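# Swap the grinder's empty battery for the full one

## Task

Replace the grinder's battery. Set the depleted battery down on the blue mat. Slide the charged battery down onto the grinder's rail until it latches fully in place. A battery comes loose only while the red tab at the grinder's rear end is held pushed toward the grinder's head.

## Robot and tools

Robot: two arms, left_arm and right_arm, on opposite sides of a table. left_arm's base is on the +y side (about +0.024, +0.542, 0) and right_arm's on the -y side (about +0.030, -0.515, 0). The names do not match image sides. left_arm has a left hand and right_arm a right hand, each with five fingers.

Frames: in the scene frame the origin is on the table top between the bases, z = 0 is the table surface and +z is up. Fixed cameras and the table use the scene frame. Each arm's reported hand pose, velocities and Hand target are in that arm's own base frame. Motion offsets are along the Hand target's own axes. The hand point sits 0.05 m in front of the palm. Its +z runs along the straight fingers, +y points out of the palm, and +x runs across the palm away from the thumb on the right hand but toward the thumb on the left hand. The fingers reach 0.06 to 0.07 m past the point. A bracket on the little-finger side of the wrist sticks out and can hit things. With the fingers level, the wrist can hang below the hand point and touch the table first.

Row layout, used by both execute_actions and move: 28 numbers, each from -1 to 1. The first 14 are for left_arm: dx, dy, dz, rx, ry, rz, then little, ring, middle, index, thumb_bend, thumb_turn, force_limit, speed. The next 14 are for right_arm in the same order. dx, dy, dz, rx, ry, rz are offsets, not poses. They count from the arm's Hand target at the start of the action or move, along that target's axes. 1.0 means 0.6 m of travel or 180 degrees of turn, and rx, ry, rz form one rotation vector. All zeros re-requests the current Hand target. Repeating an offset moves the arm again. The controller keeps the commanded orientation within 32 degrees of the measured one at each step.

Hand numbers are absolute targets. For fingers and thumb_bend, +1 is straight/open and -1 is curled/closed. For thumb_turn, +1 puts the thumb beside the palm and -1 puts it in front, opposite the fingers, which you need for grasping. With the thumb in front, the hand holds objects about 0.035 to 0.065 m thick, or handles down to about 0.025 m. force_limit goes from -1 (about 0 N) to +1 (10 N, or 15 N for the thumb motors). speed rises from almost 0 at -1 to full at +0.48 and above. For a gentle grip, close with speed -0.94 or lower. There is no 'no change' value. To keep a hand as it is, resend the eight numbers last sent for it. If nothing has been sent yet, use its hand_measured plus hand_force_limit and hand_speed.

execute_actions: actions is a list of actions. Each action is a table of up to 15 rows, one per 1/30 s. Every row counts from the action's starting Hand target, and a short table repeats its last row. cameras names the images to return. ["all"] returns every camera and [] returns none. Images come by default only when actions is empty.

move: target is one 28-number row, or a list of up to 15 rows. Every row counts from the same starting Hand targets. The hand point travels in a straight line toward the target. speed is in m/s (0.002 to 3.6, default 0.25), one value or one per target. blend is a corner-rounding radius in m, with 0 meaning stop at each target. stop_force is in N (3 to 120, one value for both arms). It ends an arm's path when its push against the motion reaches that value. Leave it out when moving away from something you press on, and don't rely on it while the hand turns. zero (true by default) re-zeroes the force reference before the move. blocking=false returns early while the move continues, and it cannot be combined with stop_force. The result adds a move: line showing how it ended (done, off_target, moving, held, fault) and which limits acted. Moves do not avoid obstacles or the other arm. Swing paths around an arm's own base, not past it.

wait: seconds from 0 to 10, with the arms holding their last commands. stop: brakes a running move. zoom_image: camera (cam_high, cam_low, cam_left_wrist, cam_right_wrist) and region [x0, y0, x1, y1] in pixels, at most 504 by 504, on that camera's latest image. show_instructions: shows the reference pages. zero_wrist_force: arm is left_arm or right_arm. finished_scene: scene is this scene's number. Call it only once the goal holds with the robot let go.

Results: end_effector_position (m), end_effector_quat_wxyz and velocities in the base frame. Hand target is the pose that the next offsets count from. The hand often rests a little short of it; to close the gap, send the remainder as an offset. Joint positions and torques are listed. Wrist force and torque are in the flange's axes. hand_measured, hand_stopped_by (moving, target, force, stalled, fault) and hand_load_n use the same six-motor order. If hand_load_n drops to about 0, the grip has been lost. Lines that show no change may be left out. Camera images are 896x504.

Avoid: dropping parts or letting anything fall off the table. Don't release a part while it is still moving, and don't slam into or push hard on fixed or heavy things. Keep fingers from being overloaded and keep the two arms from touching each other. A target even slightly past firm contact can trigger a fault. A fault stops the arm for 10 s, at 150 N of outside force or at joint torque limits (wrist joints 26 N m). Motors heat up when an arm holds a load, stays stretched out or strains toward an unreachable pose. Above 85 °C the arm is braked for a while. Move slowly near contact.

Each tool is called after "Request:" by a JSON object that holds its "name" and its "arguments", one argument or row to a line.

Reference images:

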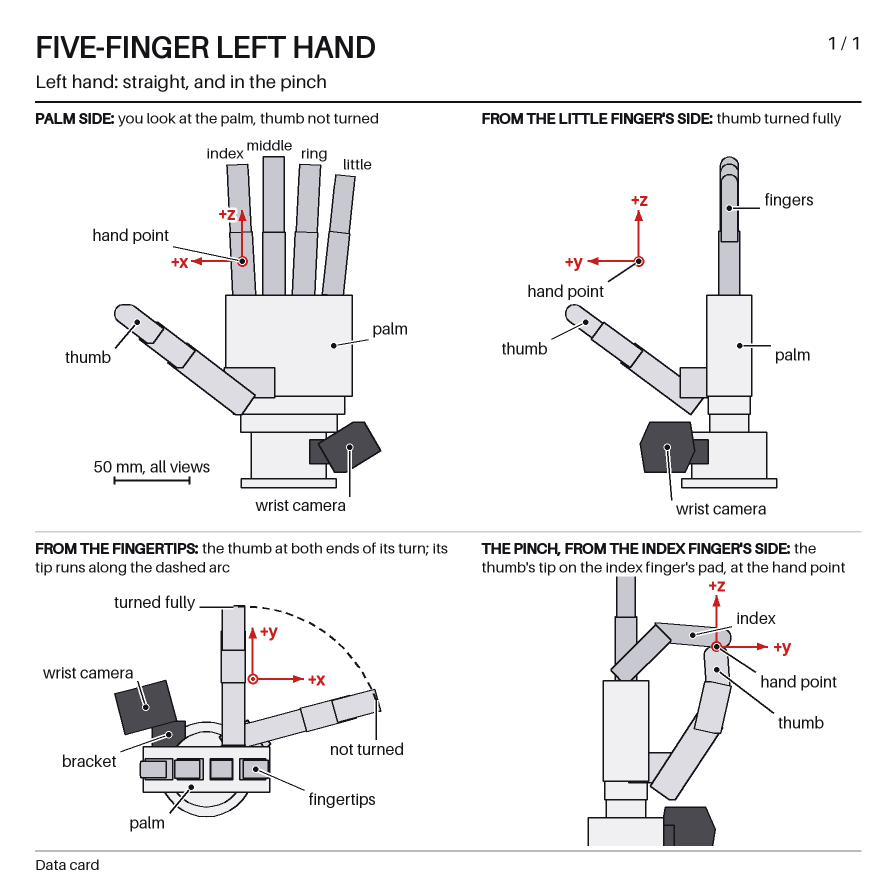

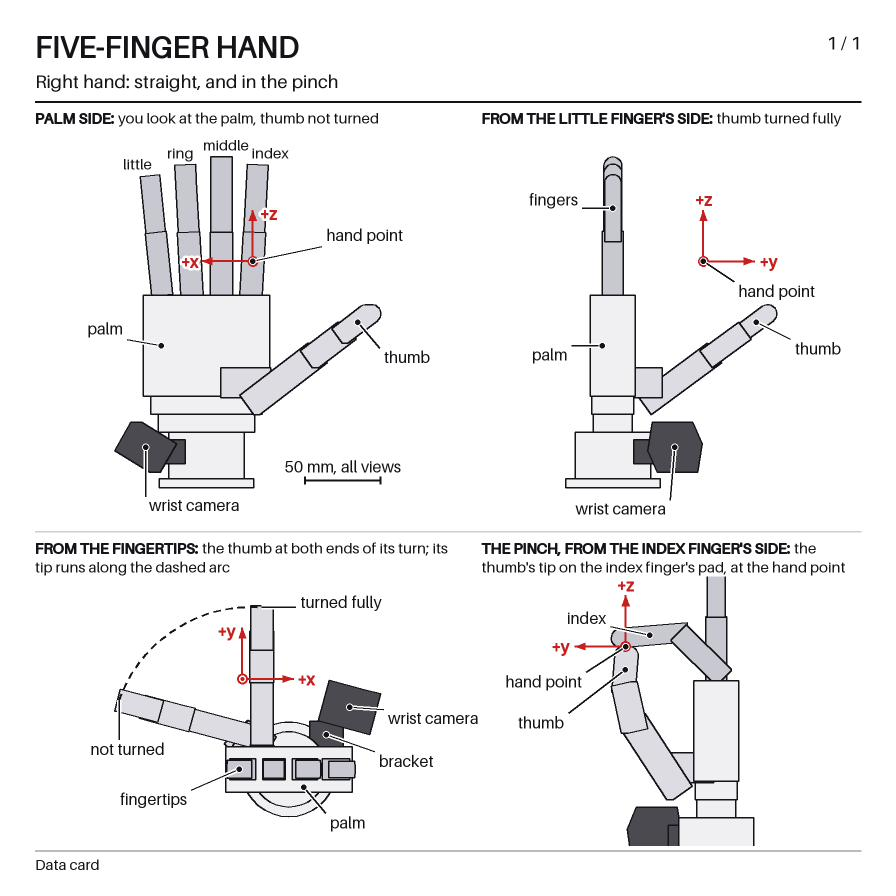

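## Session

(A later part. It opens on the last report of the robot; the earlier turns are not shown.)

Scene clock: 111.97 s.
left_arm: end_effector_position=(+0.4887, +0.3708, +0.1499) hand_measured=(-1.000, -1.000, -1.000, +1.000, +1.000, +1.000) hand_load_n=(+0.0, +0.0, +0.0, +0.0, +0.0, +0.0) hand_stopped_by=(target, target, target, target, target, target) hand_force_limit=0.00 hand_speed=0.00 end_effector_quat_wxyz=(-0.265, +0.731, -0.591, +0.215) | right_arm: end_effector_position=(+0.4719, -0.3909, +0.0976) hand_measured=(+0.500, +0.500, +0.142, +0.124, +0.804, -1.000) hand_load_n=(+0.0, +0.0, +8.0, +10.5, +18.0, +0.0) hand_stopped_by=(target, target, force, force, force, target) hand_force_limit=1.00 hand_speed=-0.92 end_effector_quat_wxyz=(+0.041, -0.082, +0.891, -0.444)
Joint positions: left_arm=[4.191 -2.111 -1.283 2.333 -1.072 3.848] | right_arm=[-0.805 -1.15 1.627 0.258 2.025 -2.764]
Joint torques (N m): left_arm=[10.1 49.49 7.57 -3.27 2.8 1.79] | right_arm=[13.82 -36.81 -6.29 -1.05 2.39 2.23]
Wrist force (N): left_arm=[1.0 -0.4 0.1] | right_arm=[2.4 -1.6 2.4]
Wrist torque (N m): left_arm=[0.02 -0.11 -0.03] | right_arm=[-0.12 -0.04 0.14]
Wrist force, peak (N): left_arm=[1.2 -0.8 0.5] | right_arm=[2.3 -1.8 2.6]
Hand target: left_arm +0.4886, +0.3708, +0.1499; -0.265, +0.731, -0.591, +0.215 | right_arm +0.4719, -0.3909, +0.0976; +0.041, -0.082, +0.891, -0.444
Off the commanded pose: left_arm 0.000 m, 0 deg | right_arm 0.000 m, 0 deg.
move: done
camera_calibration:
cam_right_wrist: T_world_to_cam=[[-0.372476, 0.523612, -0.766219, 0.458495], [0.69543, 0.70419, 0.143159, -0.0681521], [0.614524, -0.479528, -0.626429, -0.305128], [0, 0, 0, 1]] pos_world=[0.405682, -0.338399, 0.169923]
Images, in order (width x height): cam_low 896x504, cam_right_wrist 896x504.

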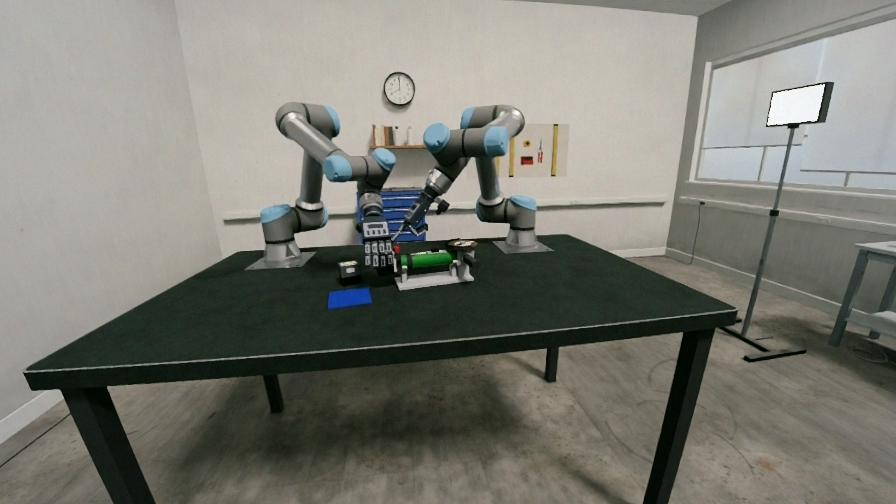

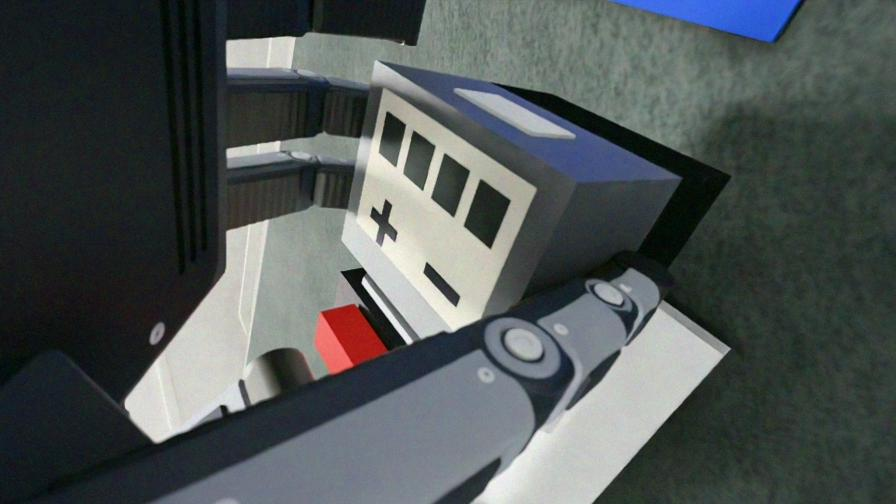

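Request:
{"name": "move", "arguments": {
  "target": [0,0.01875,0.0223,0,0,0,-1,-1,-1,1,1,1,0,0,0,0,0,0,0,0,0.5,0.5,-0.5,-0.5,0.0,-1,1.0,-0.92],
  "speed": 0.03,
  "stop_force": 5,
  "cameras": ["cam_low","cam_right_wrist"]
}}

Request:
{"name": "zoom_image", "arguments": {
  "camera": "cam_low",
  "region": [370, 225, 430, 275]
}}

Request:
{"name": "zoom_image", "arguments": {
  "camera": "cam_right_wrist",
  "region": [250, 230, 450, 400]
}}

Scene clock: 117.47 s.
left_arm: end_effector_position=(+0.4886, +0.3707, +0.1332) hand_measured=(-1.000, -1.000, -1.000, +1.000, +1.000, +1.000) hand_load_n=(+0.0, +0.0, +0.0, +0.5, +0.0, +0.0) hand_stopped_by=(target, target, target, target, target, target) hand_force_limit=0.00 hand_speed=0.00 end_effector_quat_wxyz=(-0.265, +0.731, -0.591, +0.215) | right_arm: end_effector_position=(+0.4719, -0.3909, +0.0976) hand_measured=(+0.500, +0.500, +0.142, +0.124, +0.804, -1.000) hand_load_n=(+0.0, +0.0, +8.0, +10.5, +18.0, +0.0) hand_stopped_by=(target, target, force, force, force, target) hand_force_limit=1.00 hand_speed=-0.92 end_effector_quat_wxyz=(+0.041, -0.082, +0.891, -0.444)
Joint positions: left_arm=[4.191 -2.122 -1.31 2.371 -1.072 3.848] | right_arm=[-0.805 -1.15 1.627 0.258 2.025 -2.764]
Joint torques (N m): left_arm=[10.81 47.59 24.69 -0.44 -1.25 1.9] | right_arm=[13.97 -37.57 -6.93 -1.13 2.11 2.11]
Wrist force (N): left_arm=[1.2 -5.3 1.5] | right_arm=[2.4 -1.8 2.4]
Wrist torque (N m): left_arm=[0.09 -0.07 0.02] | right_arm=[-0.14 -0.03 0.13]
Wrist force, peak (N): left_arm=[0.7 -7.6 -1.2] | right_arm=[2.4 -1.9 2.4]
Hand target: left_arm +0.4886, +0.3707, +0.1332; -0.265, +0.731, -0.591, +0.215 (not the last commanded pose) | right_arm +0.4719, -0.3909, +0.0976; +0.041, -0.082, +0.891, -0.444
Off the commanded pose: left_arm 0.001 m, 0 deg | right_arm 0.000 m, 0 deg.
move: contact (left_arm)
camera_calibration:
cam_right_wrist: T_world_to_cam=[[-0.372476, 0.523612, -0.766219, 0.458495], [0.69543, 0.70419, 0.143159, -0.0681521], [0.614524, -0.479528, -0.626429, -0.305128], [0, 0, 0, 1]] pos_world=[0.405682, -0.338399, 0.169923]
Images, in order (width x height): cam_low 896x504, cam_right_wrist 896x504.

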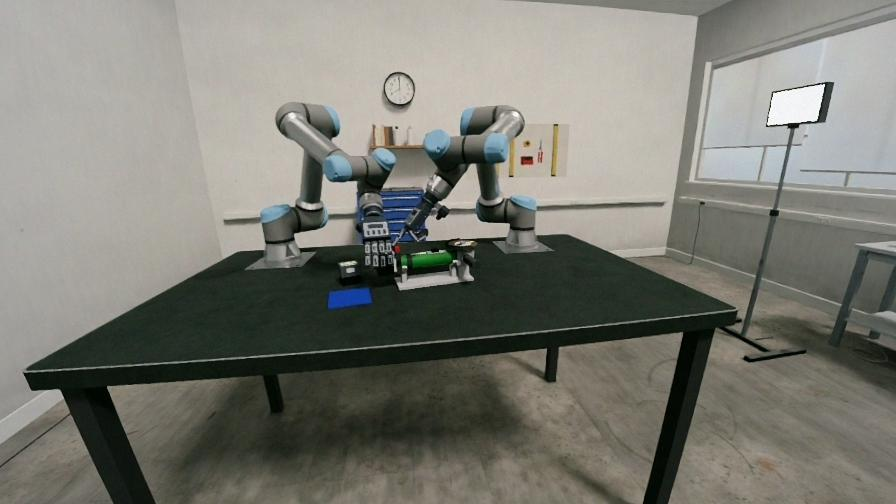

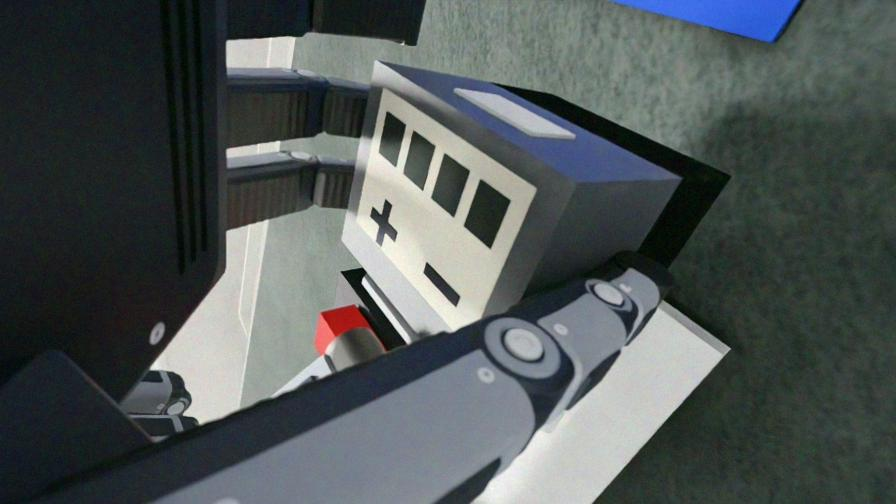

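Scaled by 8.400.

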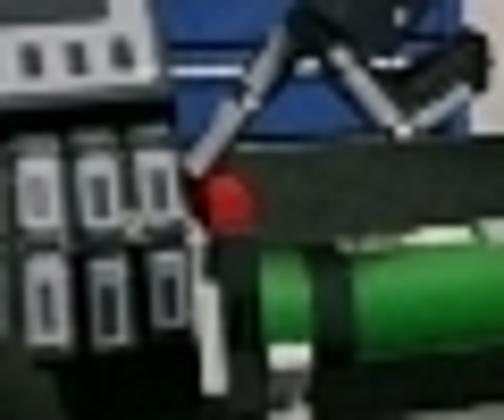

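Scaled by 2.520.

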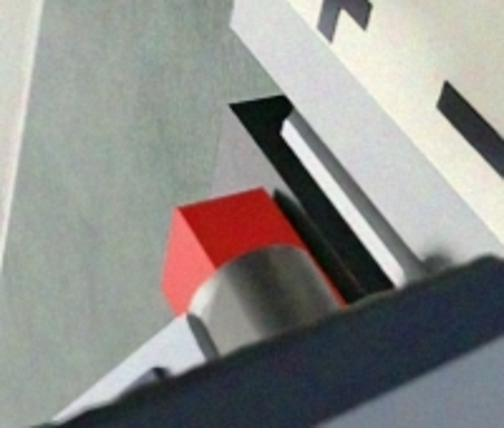

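Request:
{"name": "move", "arguments": {
  "target": [
    [0,-0.00255,0.00214,0,0,0,-1,-1,-1,1,1,1,0,0,0,0,0,0,0,0,0.5,0.5,-0.5,-0.5,0.0,-1,1.0,-0.92],
    [0,0.00088,0.00623,0,0,0,-1,-1,-1,1,1,1,0,0,0,0,0,0,0,0,0.5,0.5,-0.5,-0.5,0.0,-1,1.0,-0.92]
  ],
  "speed": 0.015,
  "stop_force": 8
}}

Scene clock: 121.73 s.
left_arm: end_effector_position=(+0.4906, +0.3711, +0.1300) hand_measured=(-1.000, -1.000, -1.000, +1.000, +1.000, +1.000) hand_load_n=(+0.0, +0.0, +0.0, +1.0, +0.0, -0.5) hand_stopped_by=(target, target, target, target, target, target) hand_force_limit=0.00 hand_speed=0.00 end_effector_quat_wxyz=(-0.265, +0.731, -0.591, +0.215) | right_arm: end_effector_position=(+0.4719, -0.3909, +0.0976) hand_measured=(+0.500, +0.500, +0.142, +0.124, +0.804, -1.000) hand_load_n=(+0.0, +0.0, +8.0, +10.5, +18.0, +0.5) hand_stopped_by=(target, target, force, force, force, target) hand_force_limit=1.00 hand_speed=-0.92 end_effector_quat_wxyz=(+0.041, -0.082, +0.891, -0.444)
Joint positions: left_arm=[4.188 -2.128 -1.309 2.377 -1.073 3.845] | right_arm=[-0.805 -1.15 1.627 0.258 2.025 -2.764]
Joint torques (N m): left_arm=[7.69 37.82 19.41 -4.23 1.72 2] | right_arm=[14 -37.24 -7.41 -1.07 2.14 2.1]
Wrist force (N): left_arm=[0.1 -8.0 -1.2] | right_arm=[2.0 -1.5 2.3]
Wrist torque (N m): left_arm=[0.36 -0.09 0.11] | right_arm=[-0.10 0.02 0.12]
Wrist force, peak (N): left_arm=[0.6 -8.3 -1.2] | right_arm=[2.4 -1.9 2.5]
Hand target: left_arm +0.4906, +0.3711, +0.1300; -0.265, +0.731, -0.591, +0.215 | right_arm +0.4719, -0.3909, +0.0976; +0.041, -0.082, +0.891, -0.444
Off the commanded pose: left_arm 0.000 m, 0 deg | right_arm 0.000 m, 0 deg.
move: done

Request:
{"name": "move", "arguments": {
  "target": [0,0.01021,-0.00857,0,0,0,-1,-1,-1,1,1,1,0,0,0,0,0,0,0,0,0.5,0.5,-0.5,-0.5,0.0,-1,1.0,-0.92],
  "speed": 0.006,
  "stop_force": 9,
  "cameras": ["cam_low","cam_right_wrist"]
}}

Request:
{"name": "zoom_image", "arguments": {
  "camera": "cam_right_wrist",
  "region": [250, 230, 450, 400]
}}

Request:
{"name": "zoom_image", "arguments": {
  "camera": "cam_low",
  "region": [370, 225, 430, 275]
}}

Scene clock: 126.27 s.
left_arm: end_effector_position=(+0.4867, +0.3703, +0.1300) hand_measured=(-1.000, -1.000, -1.000, +1.000, +1.000, +1.000) hand_load_n=(+0.0, +0.0, +0.0, +1.5, +0.0, +0.0) hand_stopped_by=(target, target, target, target, target, target) hand_force_limit=0.00 hand_speed=0.00 end_effector_quat_wxyz=(-0.265, +0.731, -0.591, +0.215) | right_arm: end_effector_position=(+0.4719, -0.3909, +0.0976) hand_measured=(+0.500, +0.500, +0.142, +0.124, +0.804, -1.000) hand_load_n=(+0.0, +0.0, +8.0, +10.5, +18.0, +0.0) hand_stopped_by=(target, target, force, force, force, target) hand_force_limit=1.00 hand_speed=-0.92 end_effector_quat_wxyz=(+0.041, -0.082, +0.891, -0.444)
Joint positions: left_arm=[4.194 -2.12 -1.321 2.379 -1.07 3.851] | right_arm=[-0.805 -1.15 1.627 0.258 2.025 -2.764]
Joint torques (N m): left_arm=[-6.03 27.15 20.98 -5.15 -4.98 -1.5] | right_arm=[13.3 -36.81 -7.55 -0.85 2.01 2.13]
Wrist force (N): left_arm=[1.1 -15.1 1.0] | right_arm=[2.0 -1.8 2.4]
Wrist torque (N m): left_arm=[0.54 0.02 0.08] | right_arm=[-0.14 0.02 0.11]
Wrist force, peak (N): left_arm=[1.1 -18.0 3.3] | right_arm=[2.2 -1.9 2.5]
Hand target: left_arm +0.4867, +0.3703, +0.1300; -0.265, +0.731, -0.591, +0.215 (not the last commanded pose) | right_arm +0.4719, -0.3909, +0.0976; +0.041, -0.082, +0.891, -0.444
Off the commanded pose: left_arm 0.004 m, 0 deg | right_arm 0.000 m, 0 deg.
move: contact (left_arm)
camera_calibration:
cam_right_wrist: T_world_to_cam=[[-0.372476, 0.523612, -0.766219, 0.458495], [0.69543, 0.70419, 0.143159, -0.0681521], [0.614524, -0.479528, -0.626429, -0.305128], [0, 0, 0, 1]] pos_world=[0.405682, -0.338399, 0.169923]
Images, in order (width x height): cam_low 896x504, cam_right_wrist 896x504.

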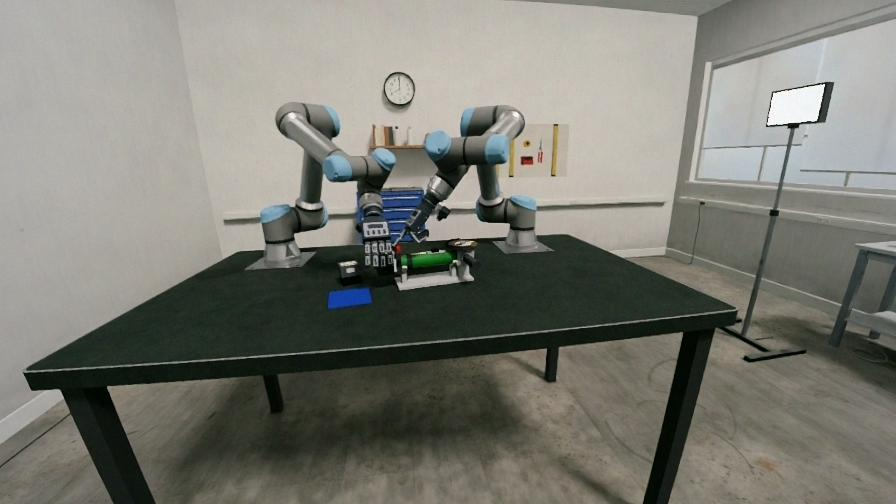

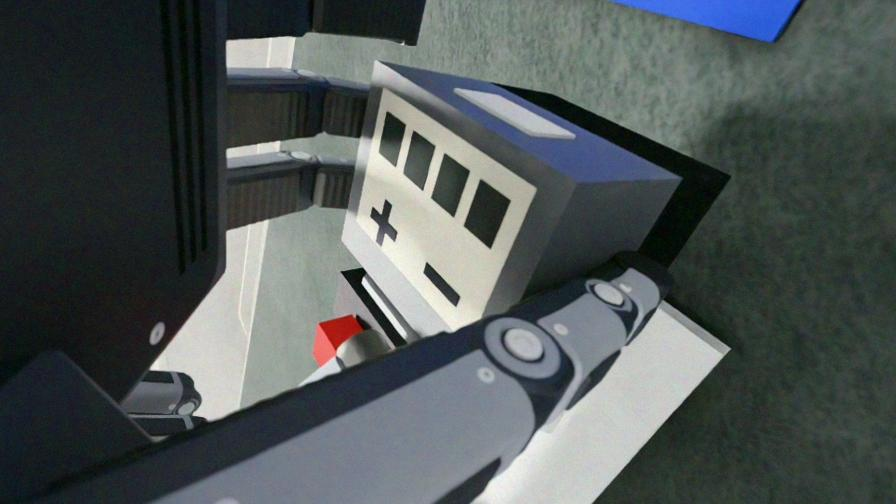

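Scaled by 2.520.

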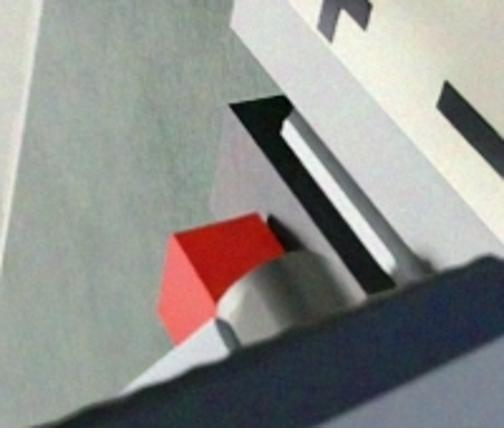

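Scaled by 8.400.

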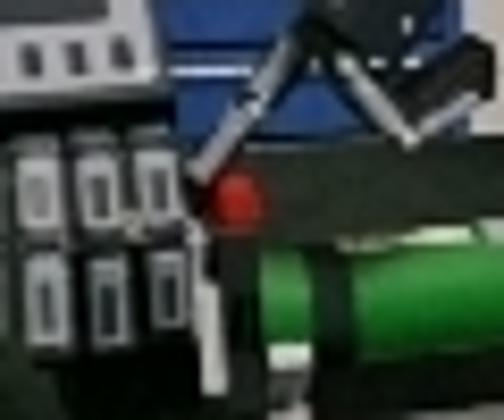

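Request:
{"name": "move", "arguments": {
  "target": [0,0.00077,-0.00064,0,0,0,-1,-1,-1,1,1,1,0,0,0,0,0,0,0,0,0.5,0.5,-0.5,-0.5,0.0,-1,1.0,-0.92],
  "speed": 0.005
}}

Request:
{"name": "move", "arguments": {
  "target": [0,0,0,0,0,0,-1,-1,-1,1,1,1,0,0,0,-0.00532,-0.00401,0,0,0,0.5,0.5,-0.5,-0.5,0.0,-1,1.0,-0.92],
  "speed": 0.006,
  "cameras": ["cam_right_wrist","cam_low"]
}}

Request:
{"name": "zoom_image", "arguments": {
  "camera": "cam_right_wrist",
  "region": [300, 50, 600, 390]
}}

Scene clock: 130.17 s.
left_arm: end_effector_position=(+0.4861, +0.3702, +0.1300) hand_measured=(-1.000, -1.000, -1.000, +1.000, +1.000, +1.000) hand_load_n=(+0.0, +0.0, +0.0, +2.5, +0.0, -0.5) hand_stopped_by=(target, target, target, target, target, target) hand_force_limit=0.00 hand_speed=0.00 end_effector_quat_wxyz=(-0.265, +0.731, -0.591, +0.215) | right_arm: end_effector_position=(+0.4719, -0.3909, +0.0976) hand_measured=(+0.500, +0.500, +0.142, +0.124, +0.804, -1.000) hand_load_n=(-0.5, -0.5, +8.0, +10.5, +18.0, +0.0) hand_stopped_by=(target, target, force, force, force, target) hand_force_limit=1.00 hand_speed=-0.92 end_effector_quat_wxyz=(+0.041, -0.082, +0.891, -0.444)
Joint positions: left_arm=[4.195 -2.119 -1.323 2.38 -1.07 3.852] | right_arm=[-0.805 -1.15 1.627 0.258 2.025 -2.764]
Joint torques (N m): left_arm=[14.98 40.59 0.16 -2.6 -1.77 2.36] | right_arm=[13.23 -36.66 -6.74 -1.13 1.78 2.1]
Wrist force (N): left_arm=[0.5 -23.2 4.2] | right_arm=[2.2 -1.7 2.3]
Wrist torque (N m): left_arm=[0.70 0.00 -0.02] | right_arm=[-0.13 0.00 0.12]
Wrist force, peak (N): left_arm=[0.8 -23.5 4.2] | right_arm=[2.1 -1.9 2.6]
Hand target: left_arm +0.4861, +0.3702, +0.1300; -0.265, +0.731, -0.591, +0.215 | right_arm +0.4719, -0.3909, +0.0976; +0.041, -0.082, +0.891, -0.444
Off the commanded pose: left_arm 0.000 m, 0 deg | right_arm 0.000 m, 0 deg.
move: done

Scene clock: 131.07 s.
left_arm: end_effector_position=(+0.4861, +0.3702, +0.1300) hand_measured=(-1.000, -1.000, -1.000, +1.000, +1.000, +1.000) hand_load_n=(+0.0, +0.0, +0.0, +2.5, +0.0, +0.0) hand_stopped_by=(target, target, target, target, target, target) hand_force_limit=0.00 hand_speed=0.00 end_effector_quat_wxyz=(-0.265, +0.731, -0.591, +0.215) | right_arm: end_effector_position=(+0.4719, -0.3909, +0.1016) hand_measured=(+0.500, +0.500, +0.142, +0.124, +0.804, -1.000) hand_load_n=(+0.0, +0.0, +7.5, +10.0, +18.5, -0.5) hand_stopped_by=(target, target, force, force, force, target) hand_force_limit=1.00 hand_speed=-0.92 end_effector_quat_wxyz=(+0.041, -0.082, +0.891, -0.444)
Joint positions: left_arm=[4.195 -2.119 -1.323 2.38 -1.07 3.852] | right_arm=[-0.805 -1.154 1.622 0.267 2.025 -2.764]
Joint torques (N m): left_arm=[14.73 36.34 5.89 -3.65 -4.51 1.35] | right_arm=[9.81 -38.59 -28.03 0.77 1.71 1.73]
Wrist force (N): left_arm=[1.2 -23.3 4.2] | right_arm=[1.2 1.4 2.9]
Wrist torque (N m): left_arm=[0.69 -0.09 0.02] | right_arm=[-0.10 -0.06 0.10]
Wrist force, peak (N): left_arm=[1.1 -23.6 4.1] | right_arm=[2.2 -1.7 2.3]
Hand target: left_arm +0.4861, +0.3702, +0.1300; -0.265, +0.731, -0.591, +0.215 | right_arm +0.4719, -0.3909, +0.1015; +0.041, -0.082, +0.891, -0.444
Off the commanded pose: left_arm 0.000 m, 0 deg | right_arm 0.000 m, 0 deg.
move: done
camera_calibration:
cam_right_wrist: T_world_to_cam=[[-0.372476, 0.523612, -0.766219, 0.461636], [0.69543, 0.70419, 0.143159, -0.0687391], [0.614524, -0.479528, -0.626429, -0.30256], [0, 0, 0, 1]] pos_world=[0.405682, -0.338399, 0.174023]
Images, in order (width x height): cam_low 896x504, cam_right_wrist 896x504.

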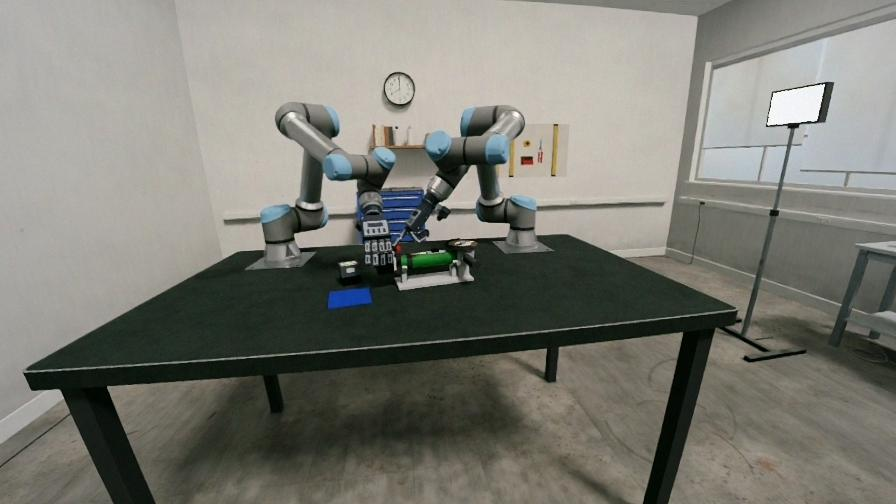

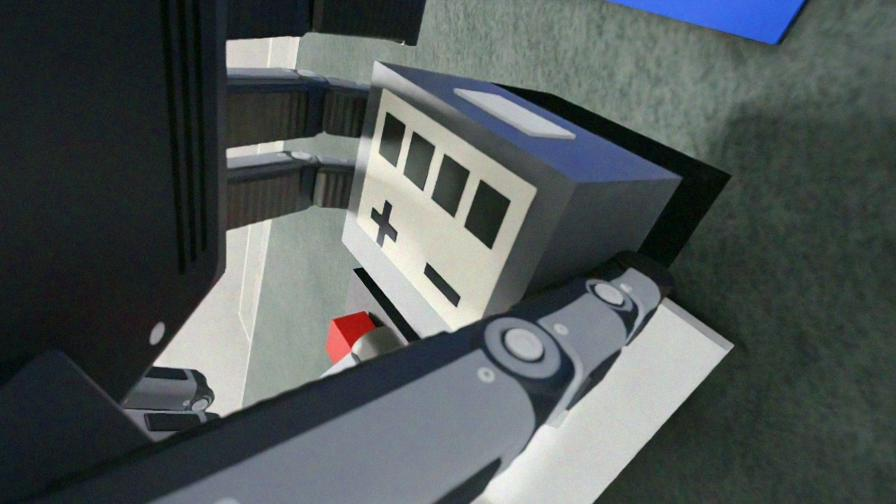

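Scaled by 1.482.

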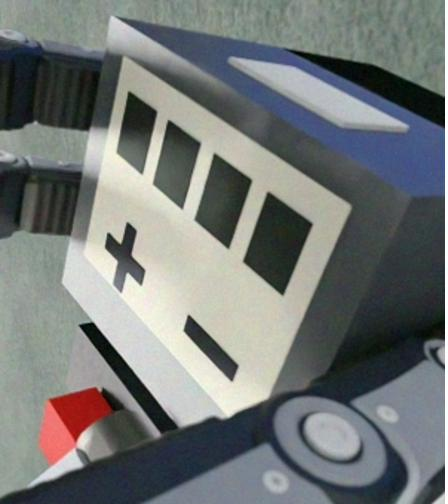

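Request:
{"name": "move", "arguments": {
  "target": [0,0,0,0,0,0,-1,-1,-1,1,1,1,0,0,0,-0.01331,-0.01003,0,0,0,0.5,0.5,-0.5,-0.5,0.0,-1,1.0,-0.92],
  "speed": 0.01,
  "stop_force": 6,
  "cameras": ["cam_right_wrist"]
}}

Request:
{"name": "zoom_image", "arguments": {
  "camera": "cam_right_wrist",
  "region": [300, 50, 600, 390]
}}

Scene clock: 136.50 s.
left_arm: end_effector_position=(+0.4861, +0.3702, +0.1300) hand_measured=(-1.000, -1.000, -1.000, +1.000, +1.000, +1.000) hand_load_n=(+0.0, +0.0, +0.0, +2.5, +0.0, +0.0) hand_stopped_by=(target, target, target, target, target, target) hand_force_limit=0.00 hand_speed=0.00 end_effector_quat_wxyz=(-0.265, +0.731, -0.591, +0.215) | right_arm: end_effector_position=(+0.4719, -0.3909, +0.1116) hand_measured=(+0.500, +0.500, +0.142, +0.124, +0.804, -1.000) hand_load_n=(+0.0, +0.0, +8.0, +10.0, +18.5, +0.0) hand_stopped_by=(target, target, force, force, force, target) hand_force_limit=1.00 hand_speed=-0.92 end_effector_quat_wxyz=(+0.041, -0.082, +0.891, -0.444)
Joint positions: left_arm=[4.195 -2.119 -1.323 2.38 -1.07 3.852] | right_arm=[-0.805 -1.164 1.609 0.291 2.025 -2.764]
Joint torques (N m): left_arm=[15.12 32.96 13.06 -5.7 -5.89 -0.65] | right_arm=[-10.7 -30.84 -7.37 -1.47 -1.85 -1.9]
Wrist force (N): left_arm=[1.1 -23.4 4.3] | right_arm=[0.5 1.0 2.7]
Wrist torque (N m): left_arm=[0.66 -0.06 0.01] | right_arm=[-0.07 -0.03 0.11]
Wrist force, peak (N): left_arm=[1.1 -23.8 4.2] | right_arm=[0.9 1.6 3.4]
Hand target: left_arm +0.4861, +0.3702, +0.1300; -0.265, +0.731, -0.591, +0.215 | right_arm +0.4719, -0.3909, +0.1115; +0.041, -0.082, +0.891, -0.444
Off the commanded pose: left_arm 0.000 m, 0 deg | right_arm 0.000 m, 0 deg.
move: done
camera_calibration:
cam_right_wrist: T_world_to_cam=[[-0.372476, 0.523612, -0.766219, 0.469222], [0.69543, 0.70419, 0.143159, -0.0701564], [0.614524, -0.479528, -0.626429, -0.296358], [0, 0, 0, 1]] pos_world=[0.405682, -0.338399, 0.183923]
Images, in order (width x height): cam_right_wrist 896x504.

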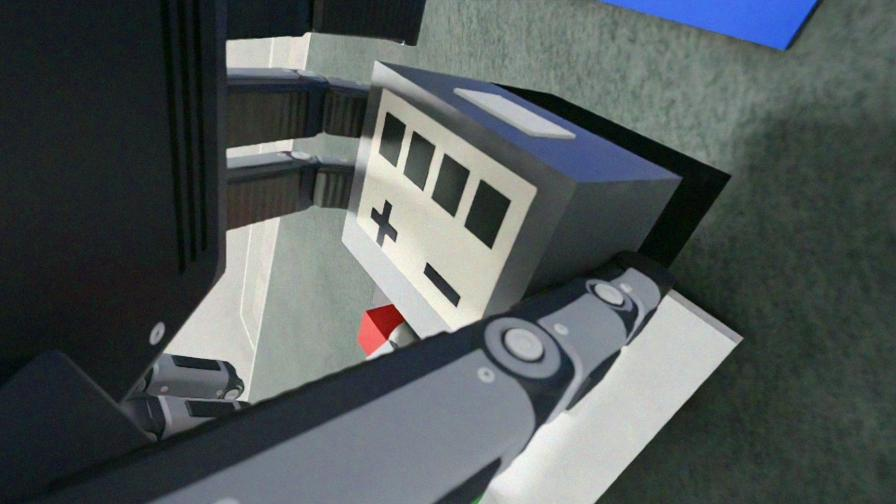

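Scaled by 1.482.

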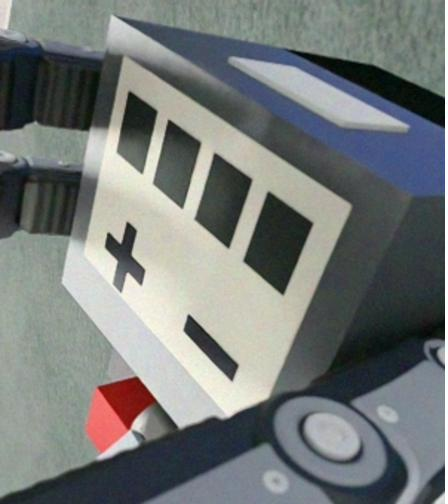

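Request:
{"name": "move", "arguments": {
  "target": [
    [0,-0.0032,0.0027,0,0,0,-1,-1,-1,1,1,1,0,0,0,0,0,0,0,0,0.5,0.5,-0.5,-0.5,0.0,-1,1.0,-0.92],
    [0,-0.0032,-0.1140,0,0,0,-1,-1,-1,1,1,1,0,0,0,0,0,0,0,0,0.5,0.5,-0.5,-0.5,0.0,-1,1.0,-0.92]
  ],
  "speed": [0.02,0.06],
  "cameras": ["cam_right_wrist"]
}}

Scene clock: 141.00 s.
left_arm: end_effector_position=(+0.4444, +0.3613, +0.1837) hand_measured=(-1.000, -1.000, -1.000, +1.000, +1.000, +1.000) hand_load_n=(+0.0, +0.0, +0.0, +0.0, +0.0, +0.0) hand_stopped_by=(target, target, target, target, target, target) hand_force_limit=0.00 hand_speed=0.00 end_effector_quat_wxyz=(-0.265, +0.731, -0.591, +0.215) end_effector_velocity=(+0.003, +0.000, -0.002) end_effector_angular_velocity=(+0.000, -0.003, +0.001) | right_arm: end_effector_position=(+0.4719, -0.3909, +0.1115) hand_measured=(+0.500, +0.500, +0.142, +0.124, +0.804, -1.000) hand_load_n=(-0.5, +0.0, +7.0, +10.0, +19.0, +0.0) hand_stopped_by=(target, target, force, force, force, target) hand_force_limit=1.00 hand_speed=-0.92 end_effector_quat_wxyz=(+0.041, -0.082, +0.891, -0.444)
Joint positions: left_arm=[4.262 -2.007 -1.361 2.272 -1.038 3.92] | right_arm=[-0.805 -1.164 1.609 0.291 2.025 -2.764]
Joint velocities: left_arm=[-0.003 -0.005 0.001 0.008 0.001 -0.006] | right_arm=[within noise]
Joint torques (N m): left_arm=[-9.26 28.25 22.35 0.49 -0.14 -2] | right_arm=[-8.19 -39.52 -22.93 0.39 -2.25 -2.12]
Wrist force (N): left_arm=[1.2 -0.8 0.4] | right_arm=[3.6 1.3 2.2]
Wrist torque (N m): left_arm=[-0.08 -0.12 0.09] | right_arm=[-0.11 0.02 0.14]
Wrist force, peak (N): left_arm=[1.0 -23.6 4.1] | right_arm=[3.7 3.8 5.0]
Hand target: left_arm +0.4446, +0.3613, +0.1837; -0.265, +0.731, -0.591, +0.215 | right_arm +0.4719, -0.3909, +0.1115; +0.041, -0.082, +0.891, -0.444
Off the commanded pose: left_arm 0.000 m, 0 deg | right_arm 0.000 m, 0 deg.
move: done
camera_calibration:
cam_right_wrist: T_world_to_cam=[[-0.372578, 0.523692, -0.766115, 0.469271], [0.695438, 0.704183, 0.143151, -0.0701607], [0.614452, -0.479451, -0.626559, -0.29628], [0, 0, 0, 1]] pos_world=[0.405682, -0.338399, 0.183922]
Images, in order (width x height): cam_right_wrist 896x504.

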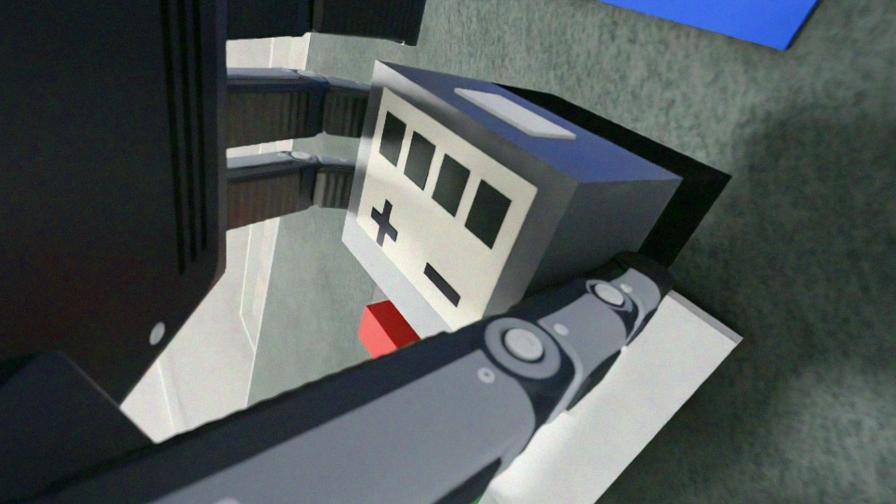

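Request:
{"name": "move", "arguments": {
  "target": [0,0,0,0,0,0,-1,-1,-1,1,1,1,0,0,0,-0.03993,-0.03009,0,0,0,0.5,0.5,-0.5,-0.5,0.0,-1,1.0,-0.92],
  "speed": 0.012,
  "stop_force": 6,
  "cameras": ["cam_right_wrist","cam_low"]
}}

Request:
{"name": "zoom_image", "arguments": {
  "camera": "cam_low",
  "region": [360, 225, 420, 285]
}}

Scene clock: 146.50 s.
left_arm: end_effector_position=(+0.4446, +0.3613, +0.1837) hand_measured=(-1.000, -1.000, -1.000, +1.000, +1.000, +1.000) hand_load_n=(+0.0, +0.0, +0.0, +0.0, +0.0, +0.0) hand_stopped_by=(target, target, target, target, target, target) hand_force_limit=0.00 hand_speed=0.00 end_effector_quat_wxyz=(-0.265, +0.731, -0.591, +0.215) | right_arm: end_effector_position=(+0.4719, -0.3909, +0.1416) hand_measured=(+0.500, +0.500, +0.142, +0.124, +0.804, -1.000) hand_load_n=(+0.0, +0.0, +7.0, +10.5, +18.0, +2.0) hand_stopped_by=(target, target, force, force, force, target) hand_force_limit=1.00 hand_speed=-0.92 end_effector_quat_wxyz=(+0.041, -0.082, +0.891, -0.444)
Joint positions: left_arm=[4.262 -2.007 -1.361 2.272 -1.039 3.92] | right_arm=[-0.805 -1.192 1.566 0.361 2.025 -2.764]
Joint torques (N m): left_arm=[-8.61 28.55 26.32 0.43 -1.75 -1.85] | right_arm=[-9.4 -30.95 -9.68 -1.01 2.84 -1.9]
Wrist force (N): left_arm=[1.0 -0.5 0.1] | right_arm=[0.4 1.4 3.4]
Wrist torque (N m): left_arm=[-0.03 -0.10 0.17] | right_arm=[-0.05 0.03 0.18]
Wrist force, peak (N): left_arm=[1.5 -0.8 0.7] | right_arm=[4.7 2.6 3.8]
Hand target: left_arm +0.4446, +0.3613, +0.1837; -0.265, +0.731, -0.591, +0.215 | right_arm +0.4719, -0.3909, +0.1415; +0.041, -0.082, +0.891, -0.444
Off the commanded pose: left_arm 0.000 m, 0 deg | right_arm 0.000 m, 0 deg.
move: done
camera_calibration:
cam_right_wrist: T_world_to_cam=[[-0.372508, 0.523638, -0.766186, 0.492275], [0.695387, 0.704223, 0.143204, -0.0743616], [0.614553, -0.479451, -0.626459, -0.277593], [0, 0, 0, 1]] pos_world=[0.405682, -0.338499, 0.213923]
Images, in order (width x height): cam_low 896x504, cam_right_wrist 896x504.

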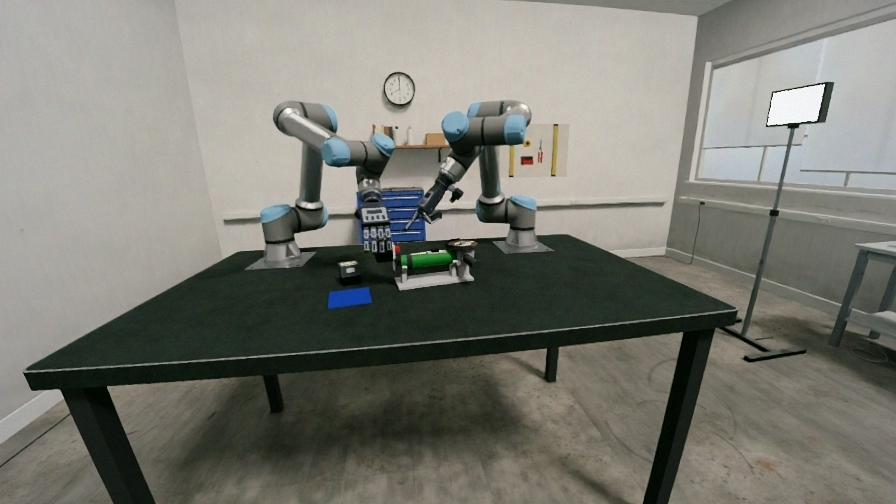

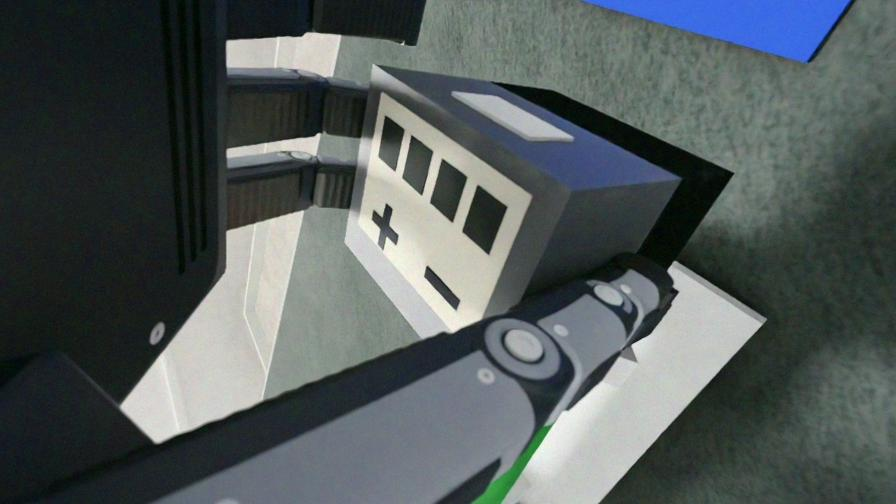

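Scaled by 8.400.

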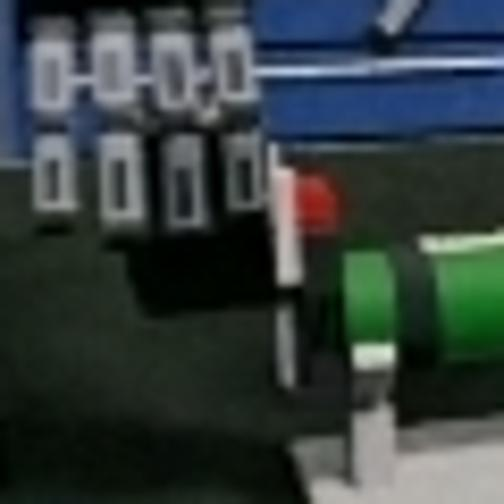

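Request:
{"name": "move", "arguments": {
  "target": [
    [0,0,0,0,0,0,-1,-1,-1,1,1,1,0,0,0,-0.0532,-0.0401,0,0,0,0.5,0.5,-0.5,-0.5,0.0,-1,1.0,-0.92],
    [0,0,0,0,0,0,-1,-1,-1,1,1,1,0,0,0.1878,-0.1072,0.0315,0,0,0,0.5,0.5,-0.5,-0.5,0.0,-1,1.0,-0.92],
    [0,0,0,0,0,0,-1,-1,-1,1,1,1,0,0,0.1878,0.0385,0.1413,0,0,0,0.5,0.5,-0.5,-0.5,0.0,-1,1.0,-0.92]
  ],
  "speed": [0.04,0.08,0.08],
  "blend": [0.015,0.03,0],
  "cameras": ["cam_right_wrist","cam_low"]
}}

Request:
{"name": "zoom_image", "arguments": {
  "camera": "cam_low",
  "region": [310, 230, 390, 310]
}}

Scene clock: 155.47 s.
left_arm: end_effector_position=(+0.4446, +0.3613, +0.1837) hand_measured=(-1.000, -1.000, -1.000, +1.000, +1.000, +1.000) hand_load_n=(+0.0, +0.0, +0.0, +0.0, +0.0, +0.0) hand_stopped_by=(target, target, target, target, target, target) hand_force_limit=0.00 hand_speed=0.00 end_effector_quat_wxyz=(-0.265, +0.731, -0.591, +0.215) | right_arm: end_effector_position=(+0.3709, -0.4643, +0.0720) hand_measured=(+0.500, +0.500, +0.142, +0.124, +0.804, -1.000) hand_load_n=(+0.0, +0.0, +7.5, +10.0, +18.5, -0.5) hand_stopped_by=(target, target, force, force, force, target) hand_force_limit=1.00 hand_speed=-0.92 end_effector_quat_wxyz=(+0.041, -0.082, +0.891, -0.444)
Joint positions: left_arm=[4.262 -2.007 -1.361 2.272 -1.039 3.92] | right_arm=[-1.092 -1.212 1.782 0.099 1.805 -2.96]
Joint torques (N m): left_arm=[-8.83 28.74 26.87 0.65 -1.62 -1.72] | right_arm=[12.72 -36.49 -31.02 0.76 2.47 1.89]
Wrist force (N): left_arm=[1.1 -0.7 0.3] | right_arm=[0.2 0.9 2.7]
Wrist torque (N m): left_arm=[-0.06 -0.10 0.18] | right_arm=[-0.10 -0.06 0.12]
Wrist force, peak (N): left_arm=[1.3 -0.9 0.5] | right_arm=[-0.4 2.9 4.0]
Hand target: left_arm +0.4446, +0.3613, +0.1837; -0.265, +0.731, -0.591, +0.215 | right_arm +0.3710, -0.4643, +0.0720; +0.041, -0.082, +0.891, -0.444
Off the commanded pose: left_arm 0.000 m, 0 deg | right_arm 0.000 m, 0 deg.
move: done
camera_calibration:
cam_right_wrist: T_world_to_cam=[[-0.372571, 0.523783, -0.766056, 0.439897], [0.695476, 0.704136, 0.143201, 0.0574529], [0.614414, -0.479421, -0.626619, -0.294177], [0, 0, 0, 1]] pos_world=[0.304682, -0.4119, 0.144422]
Images, in order (width x height): cam_low 896x504, cam_right_wrist 896x504.

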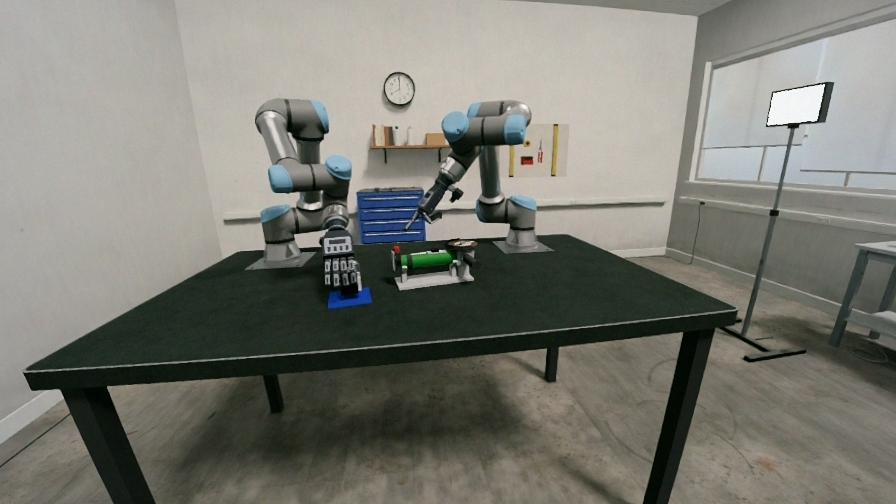

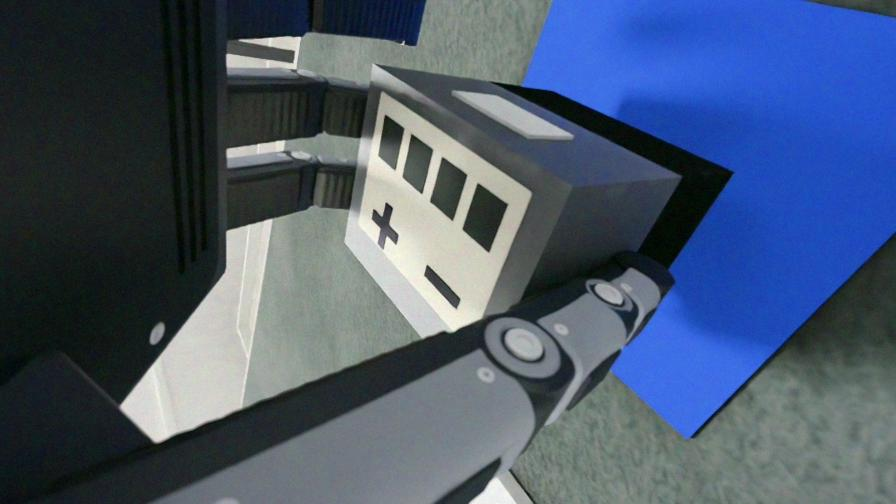

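Scaled by 6.300.

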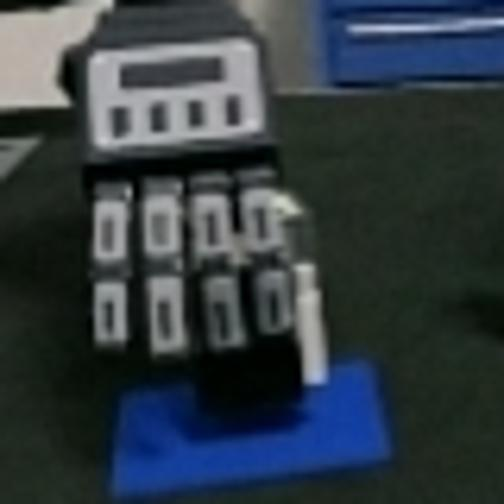

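Request:
{"name": "move", "arguments": {
  "target": [0,0,0,0,0,0,-1,-1,-1,1,1,1,0,0,0,0.0366,0.0276,0,0,0,0.5,0.5,-0.5,-0.5,0.0,-1,1.0,-0.92],
  "speed": 0.009,
  "stop_force": 4
}}

Scene clock: 160.13 s.
left_arm: end_effector_position=(+0.4446, +0.3613, +0.1837) hand_measured=(-1.000, -1.000, -1.000, +1.000, +1.000, +1.000) hand_load_n=(+0.0, +0.0, +0.0, +0.0, +0.0, +0.0) hand_stopped_by=(target, target, target, target, target, target) hand_force_limit=0.00 hand_speed=0.00 end_effector_quat_wxyz=(-0.265, +0.731, -0.591, +0.215) | right_arm: end_effector_position=(+0.3710, -0.4643, +0.0533) hand_measured=(+0.500, +0.500, +0.142, +0.124, +0.804, -1.000) hand_load_n=(+0.0, +0.0, +8.0, +9.5, +18.5, -1.0) hand_stopped_by=(target, target, force, force, force, target) hand_force_limit=1.00 hand_speed=-0.92 end_effector_quat_wxyz=(+0.041, -0.082, +0.891, -0.444)
Joint positions: left_arm=[4.262 -2.007 -1.361 2.272 -1.039 3.92] | right_arm=[-1.092 -1.187 1.802 0.053 1.805 -2.96]
Joint torques (N m): left_arm=[-8.26 28.89 26.33 0.64 -1.62 -1.8] | right_arm=[12.74 -40.38 -30.39 1.23 1.42 -1.8]
Wrist force (N): left_arm=[0.7 -0.9 0.0] | right_arm=[0.6 0.3 2.0]
Wrist torque (N m): left_arm=[-0.06 -0.06 0.15] | right_arm=[-0.19 -0.13 0.13]
Wrist force, peak (N): left_arm=[1.2 -1.0 0.2] | right_arm=[3.3 -5.2 -2.2]
Hand target: left_arm +0.4446, +0.3613, +0.1837; -0.265, +0.731, -0.591, +0.215 | right_arm +0.3710, -0.4643, +0.0533; +0.041, -0.082, +0.891, -0.444 (not the last commanded pose)
Off the commanded pose: left_arm 0.000 m, 0 deg | right_arm 0.009 m, 0 deg.
move: contact (right_arm)

Request:
{"name": "move", "arguments": {
  "target": [
    [0,0,0,0,0,0,-1,-1,-1,1,1,1,0,0,0,0.0004,0.0003,0,0,0,0.5,0.5,-0.5,-0.5,0.0,-1,1.0,-0.92],
    [0,0,0,0,0,0,-1,-1,-1,1,1,1,0,0,0,0.0004,0.0003,0,0,0,0.5,0.5,0.165,0.147,0.825,-1,1.0,-0.95],
    [0,0,0,0,0,0,-1,-1,-1,1,1,1,0,0,0,0.0004,0.0003,0,0,0,0.5,0.5,0.2,0.19,0.86,-1,1.0,-0.95],
    [0,0,0,0,0,0,-1,-1,-1,1,1,1,0,0,0,0.0004,0.0003,0,0,0,0.5,0.5,0.5,0.5,1,-1,1.0,-0.5]
  ],
  "speed": 0.01,
  "cameras": ["cam_right_wrist","cam_low"]
}}

Scene clock: 164.17 s.
left_arm: end_effector_position=(+0.4446, +0.3613, +0.1837) hand_measured=(-1.000, -1.000, -1.000, +1.000, +1.000, +1.000) hand_load_n=(+0.0, +0.0, +0.0, +0.0, +0.0, +0.0) hand_stopped_by=(target, target, target, target, target, target) hand_force_limit=0.00 hand_speed=0.00 end_effector_quat_wxyz=(-0.265, +0.731, -0.591, +0.215) | right_arm: end_effector_position=(+0.3710, -0.4643, +0.0530) hand_measured=(+0.500, +0.500, +0.500, +0.500, +1.000, -1.000) hand_load_n=(+0.0, +0.0, +0.0, +0.0, +0.0, +0.0) hand_stopped_by=(target, target, target, target, target, target) hand_force_limit=1.00 hand_speed=-0.50 end_effector_quat_wxyz=(+0.041, -0.082, +0.891, -0.444)
Joint positions: left_arm=[4.262 -2.007 -1.361 2.272 -1.039 3.92] | right_arm=[-1.092 -1.187 1.802 0.052 1.805 -2.96]
Joint torques (N m): left_arm=[-8.53 29.02 26.53 0.72 -1.58 -1.73] | right_arm=[11.1 -28.16 -13.34 1.66 1.26 -1.66]
Wrist force (N): left_arm=[0.8 -0.7 0.3] | right_arm=[0.1 -2.0 0.8]
Wrist torque (N m): left_arm=[-0.05 -0.07 0.16] | right_arm=[-0.18 -0.03 0.07]
Wrist force, peak (N): left_arm=[1.4 -0.8 0.5] | right_arm=[2.0 -3.7 0.0]
Hand target: left_arm +0.4446, +0.3613, +0.1837; -0.265, +0.731, -0.591, +0.215 | right_arm +0.3710, -0.4643, +0.0530; +0.041, -0.082, +0.891, -0.444
Off the commanded pose: left_arm 0.000 m, 0 deg | right_arm 0.000 m, 0 deg.
move: done
camera_calibration:
cam_right_wrist: T_world_to_cam=[[-0.372555, 0.523675, -0.766138, 0.425303], [0.695395, 0.704216, 0.143195, 0.0602315], [0.614515, -0.479421, -0.62652, -0.306125], [0, 0, 0, 1]] pos_world=[0.304682, -0.411899, 0.125422]
Images, in order (width x height): cam_low 896x504, cam_right_wrist 896x504.

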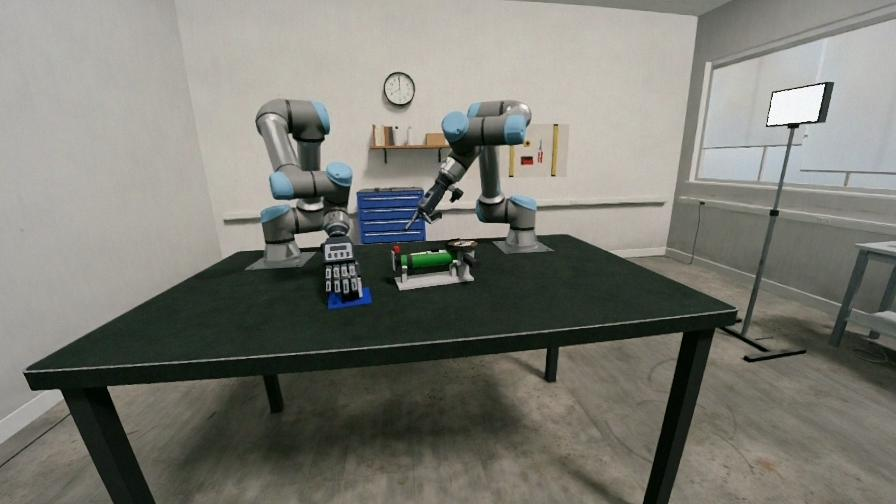

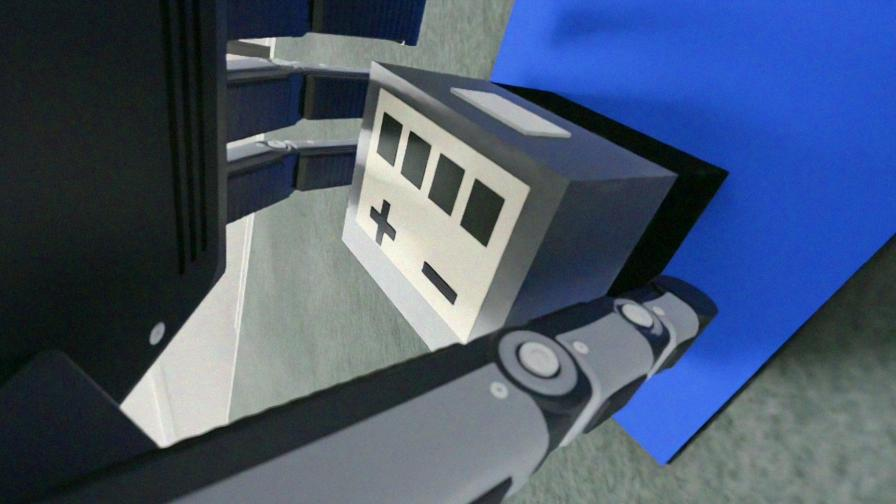

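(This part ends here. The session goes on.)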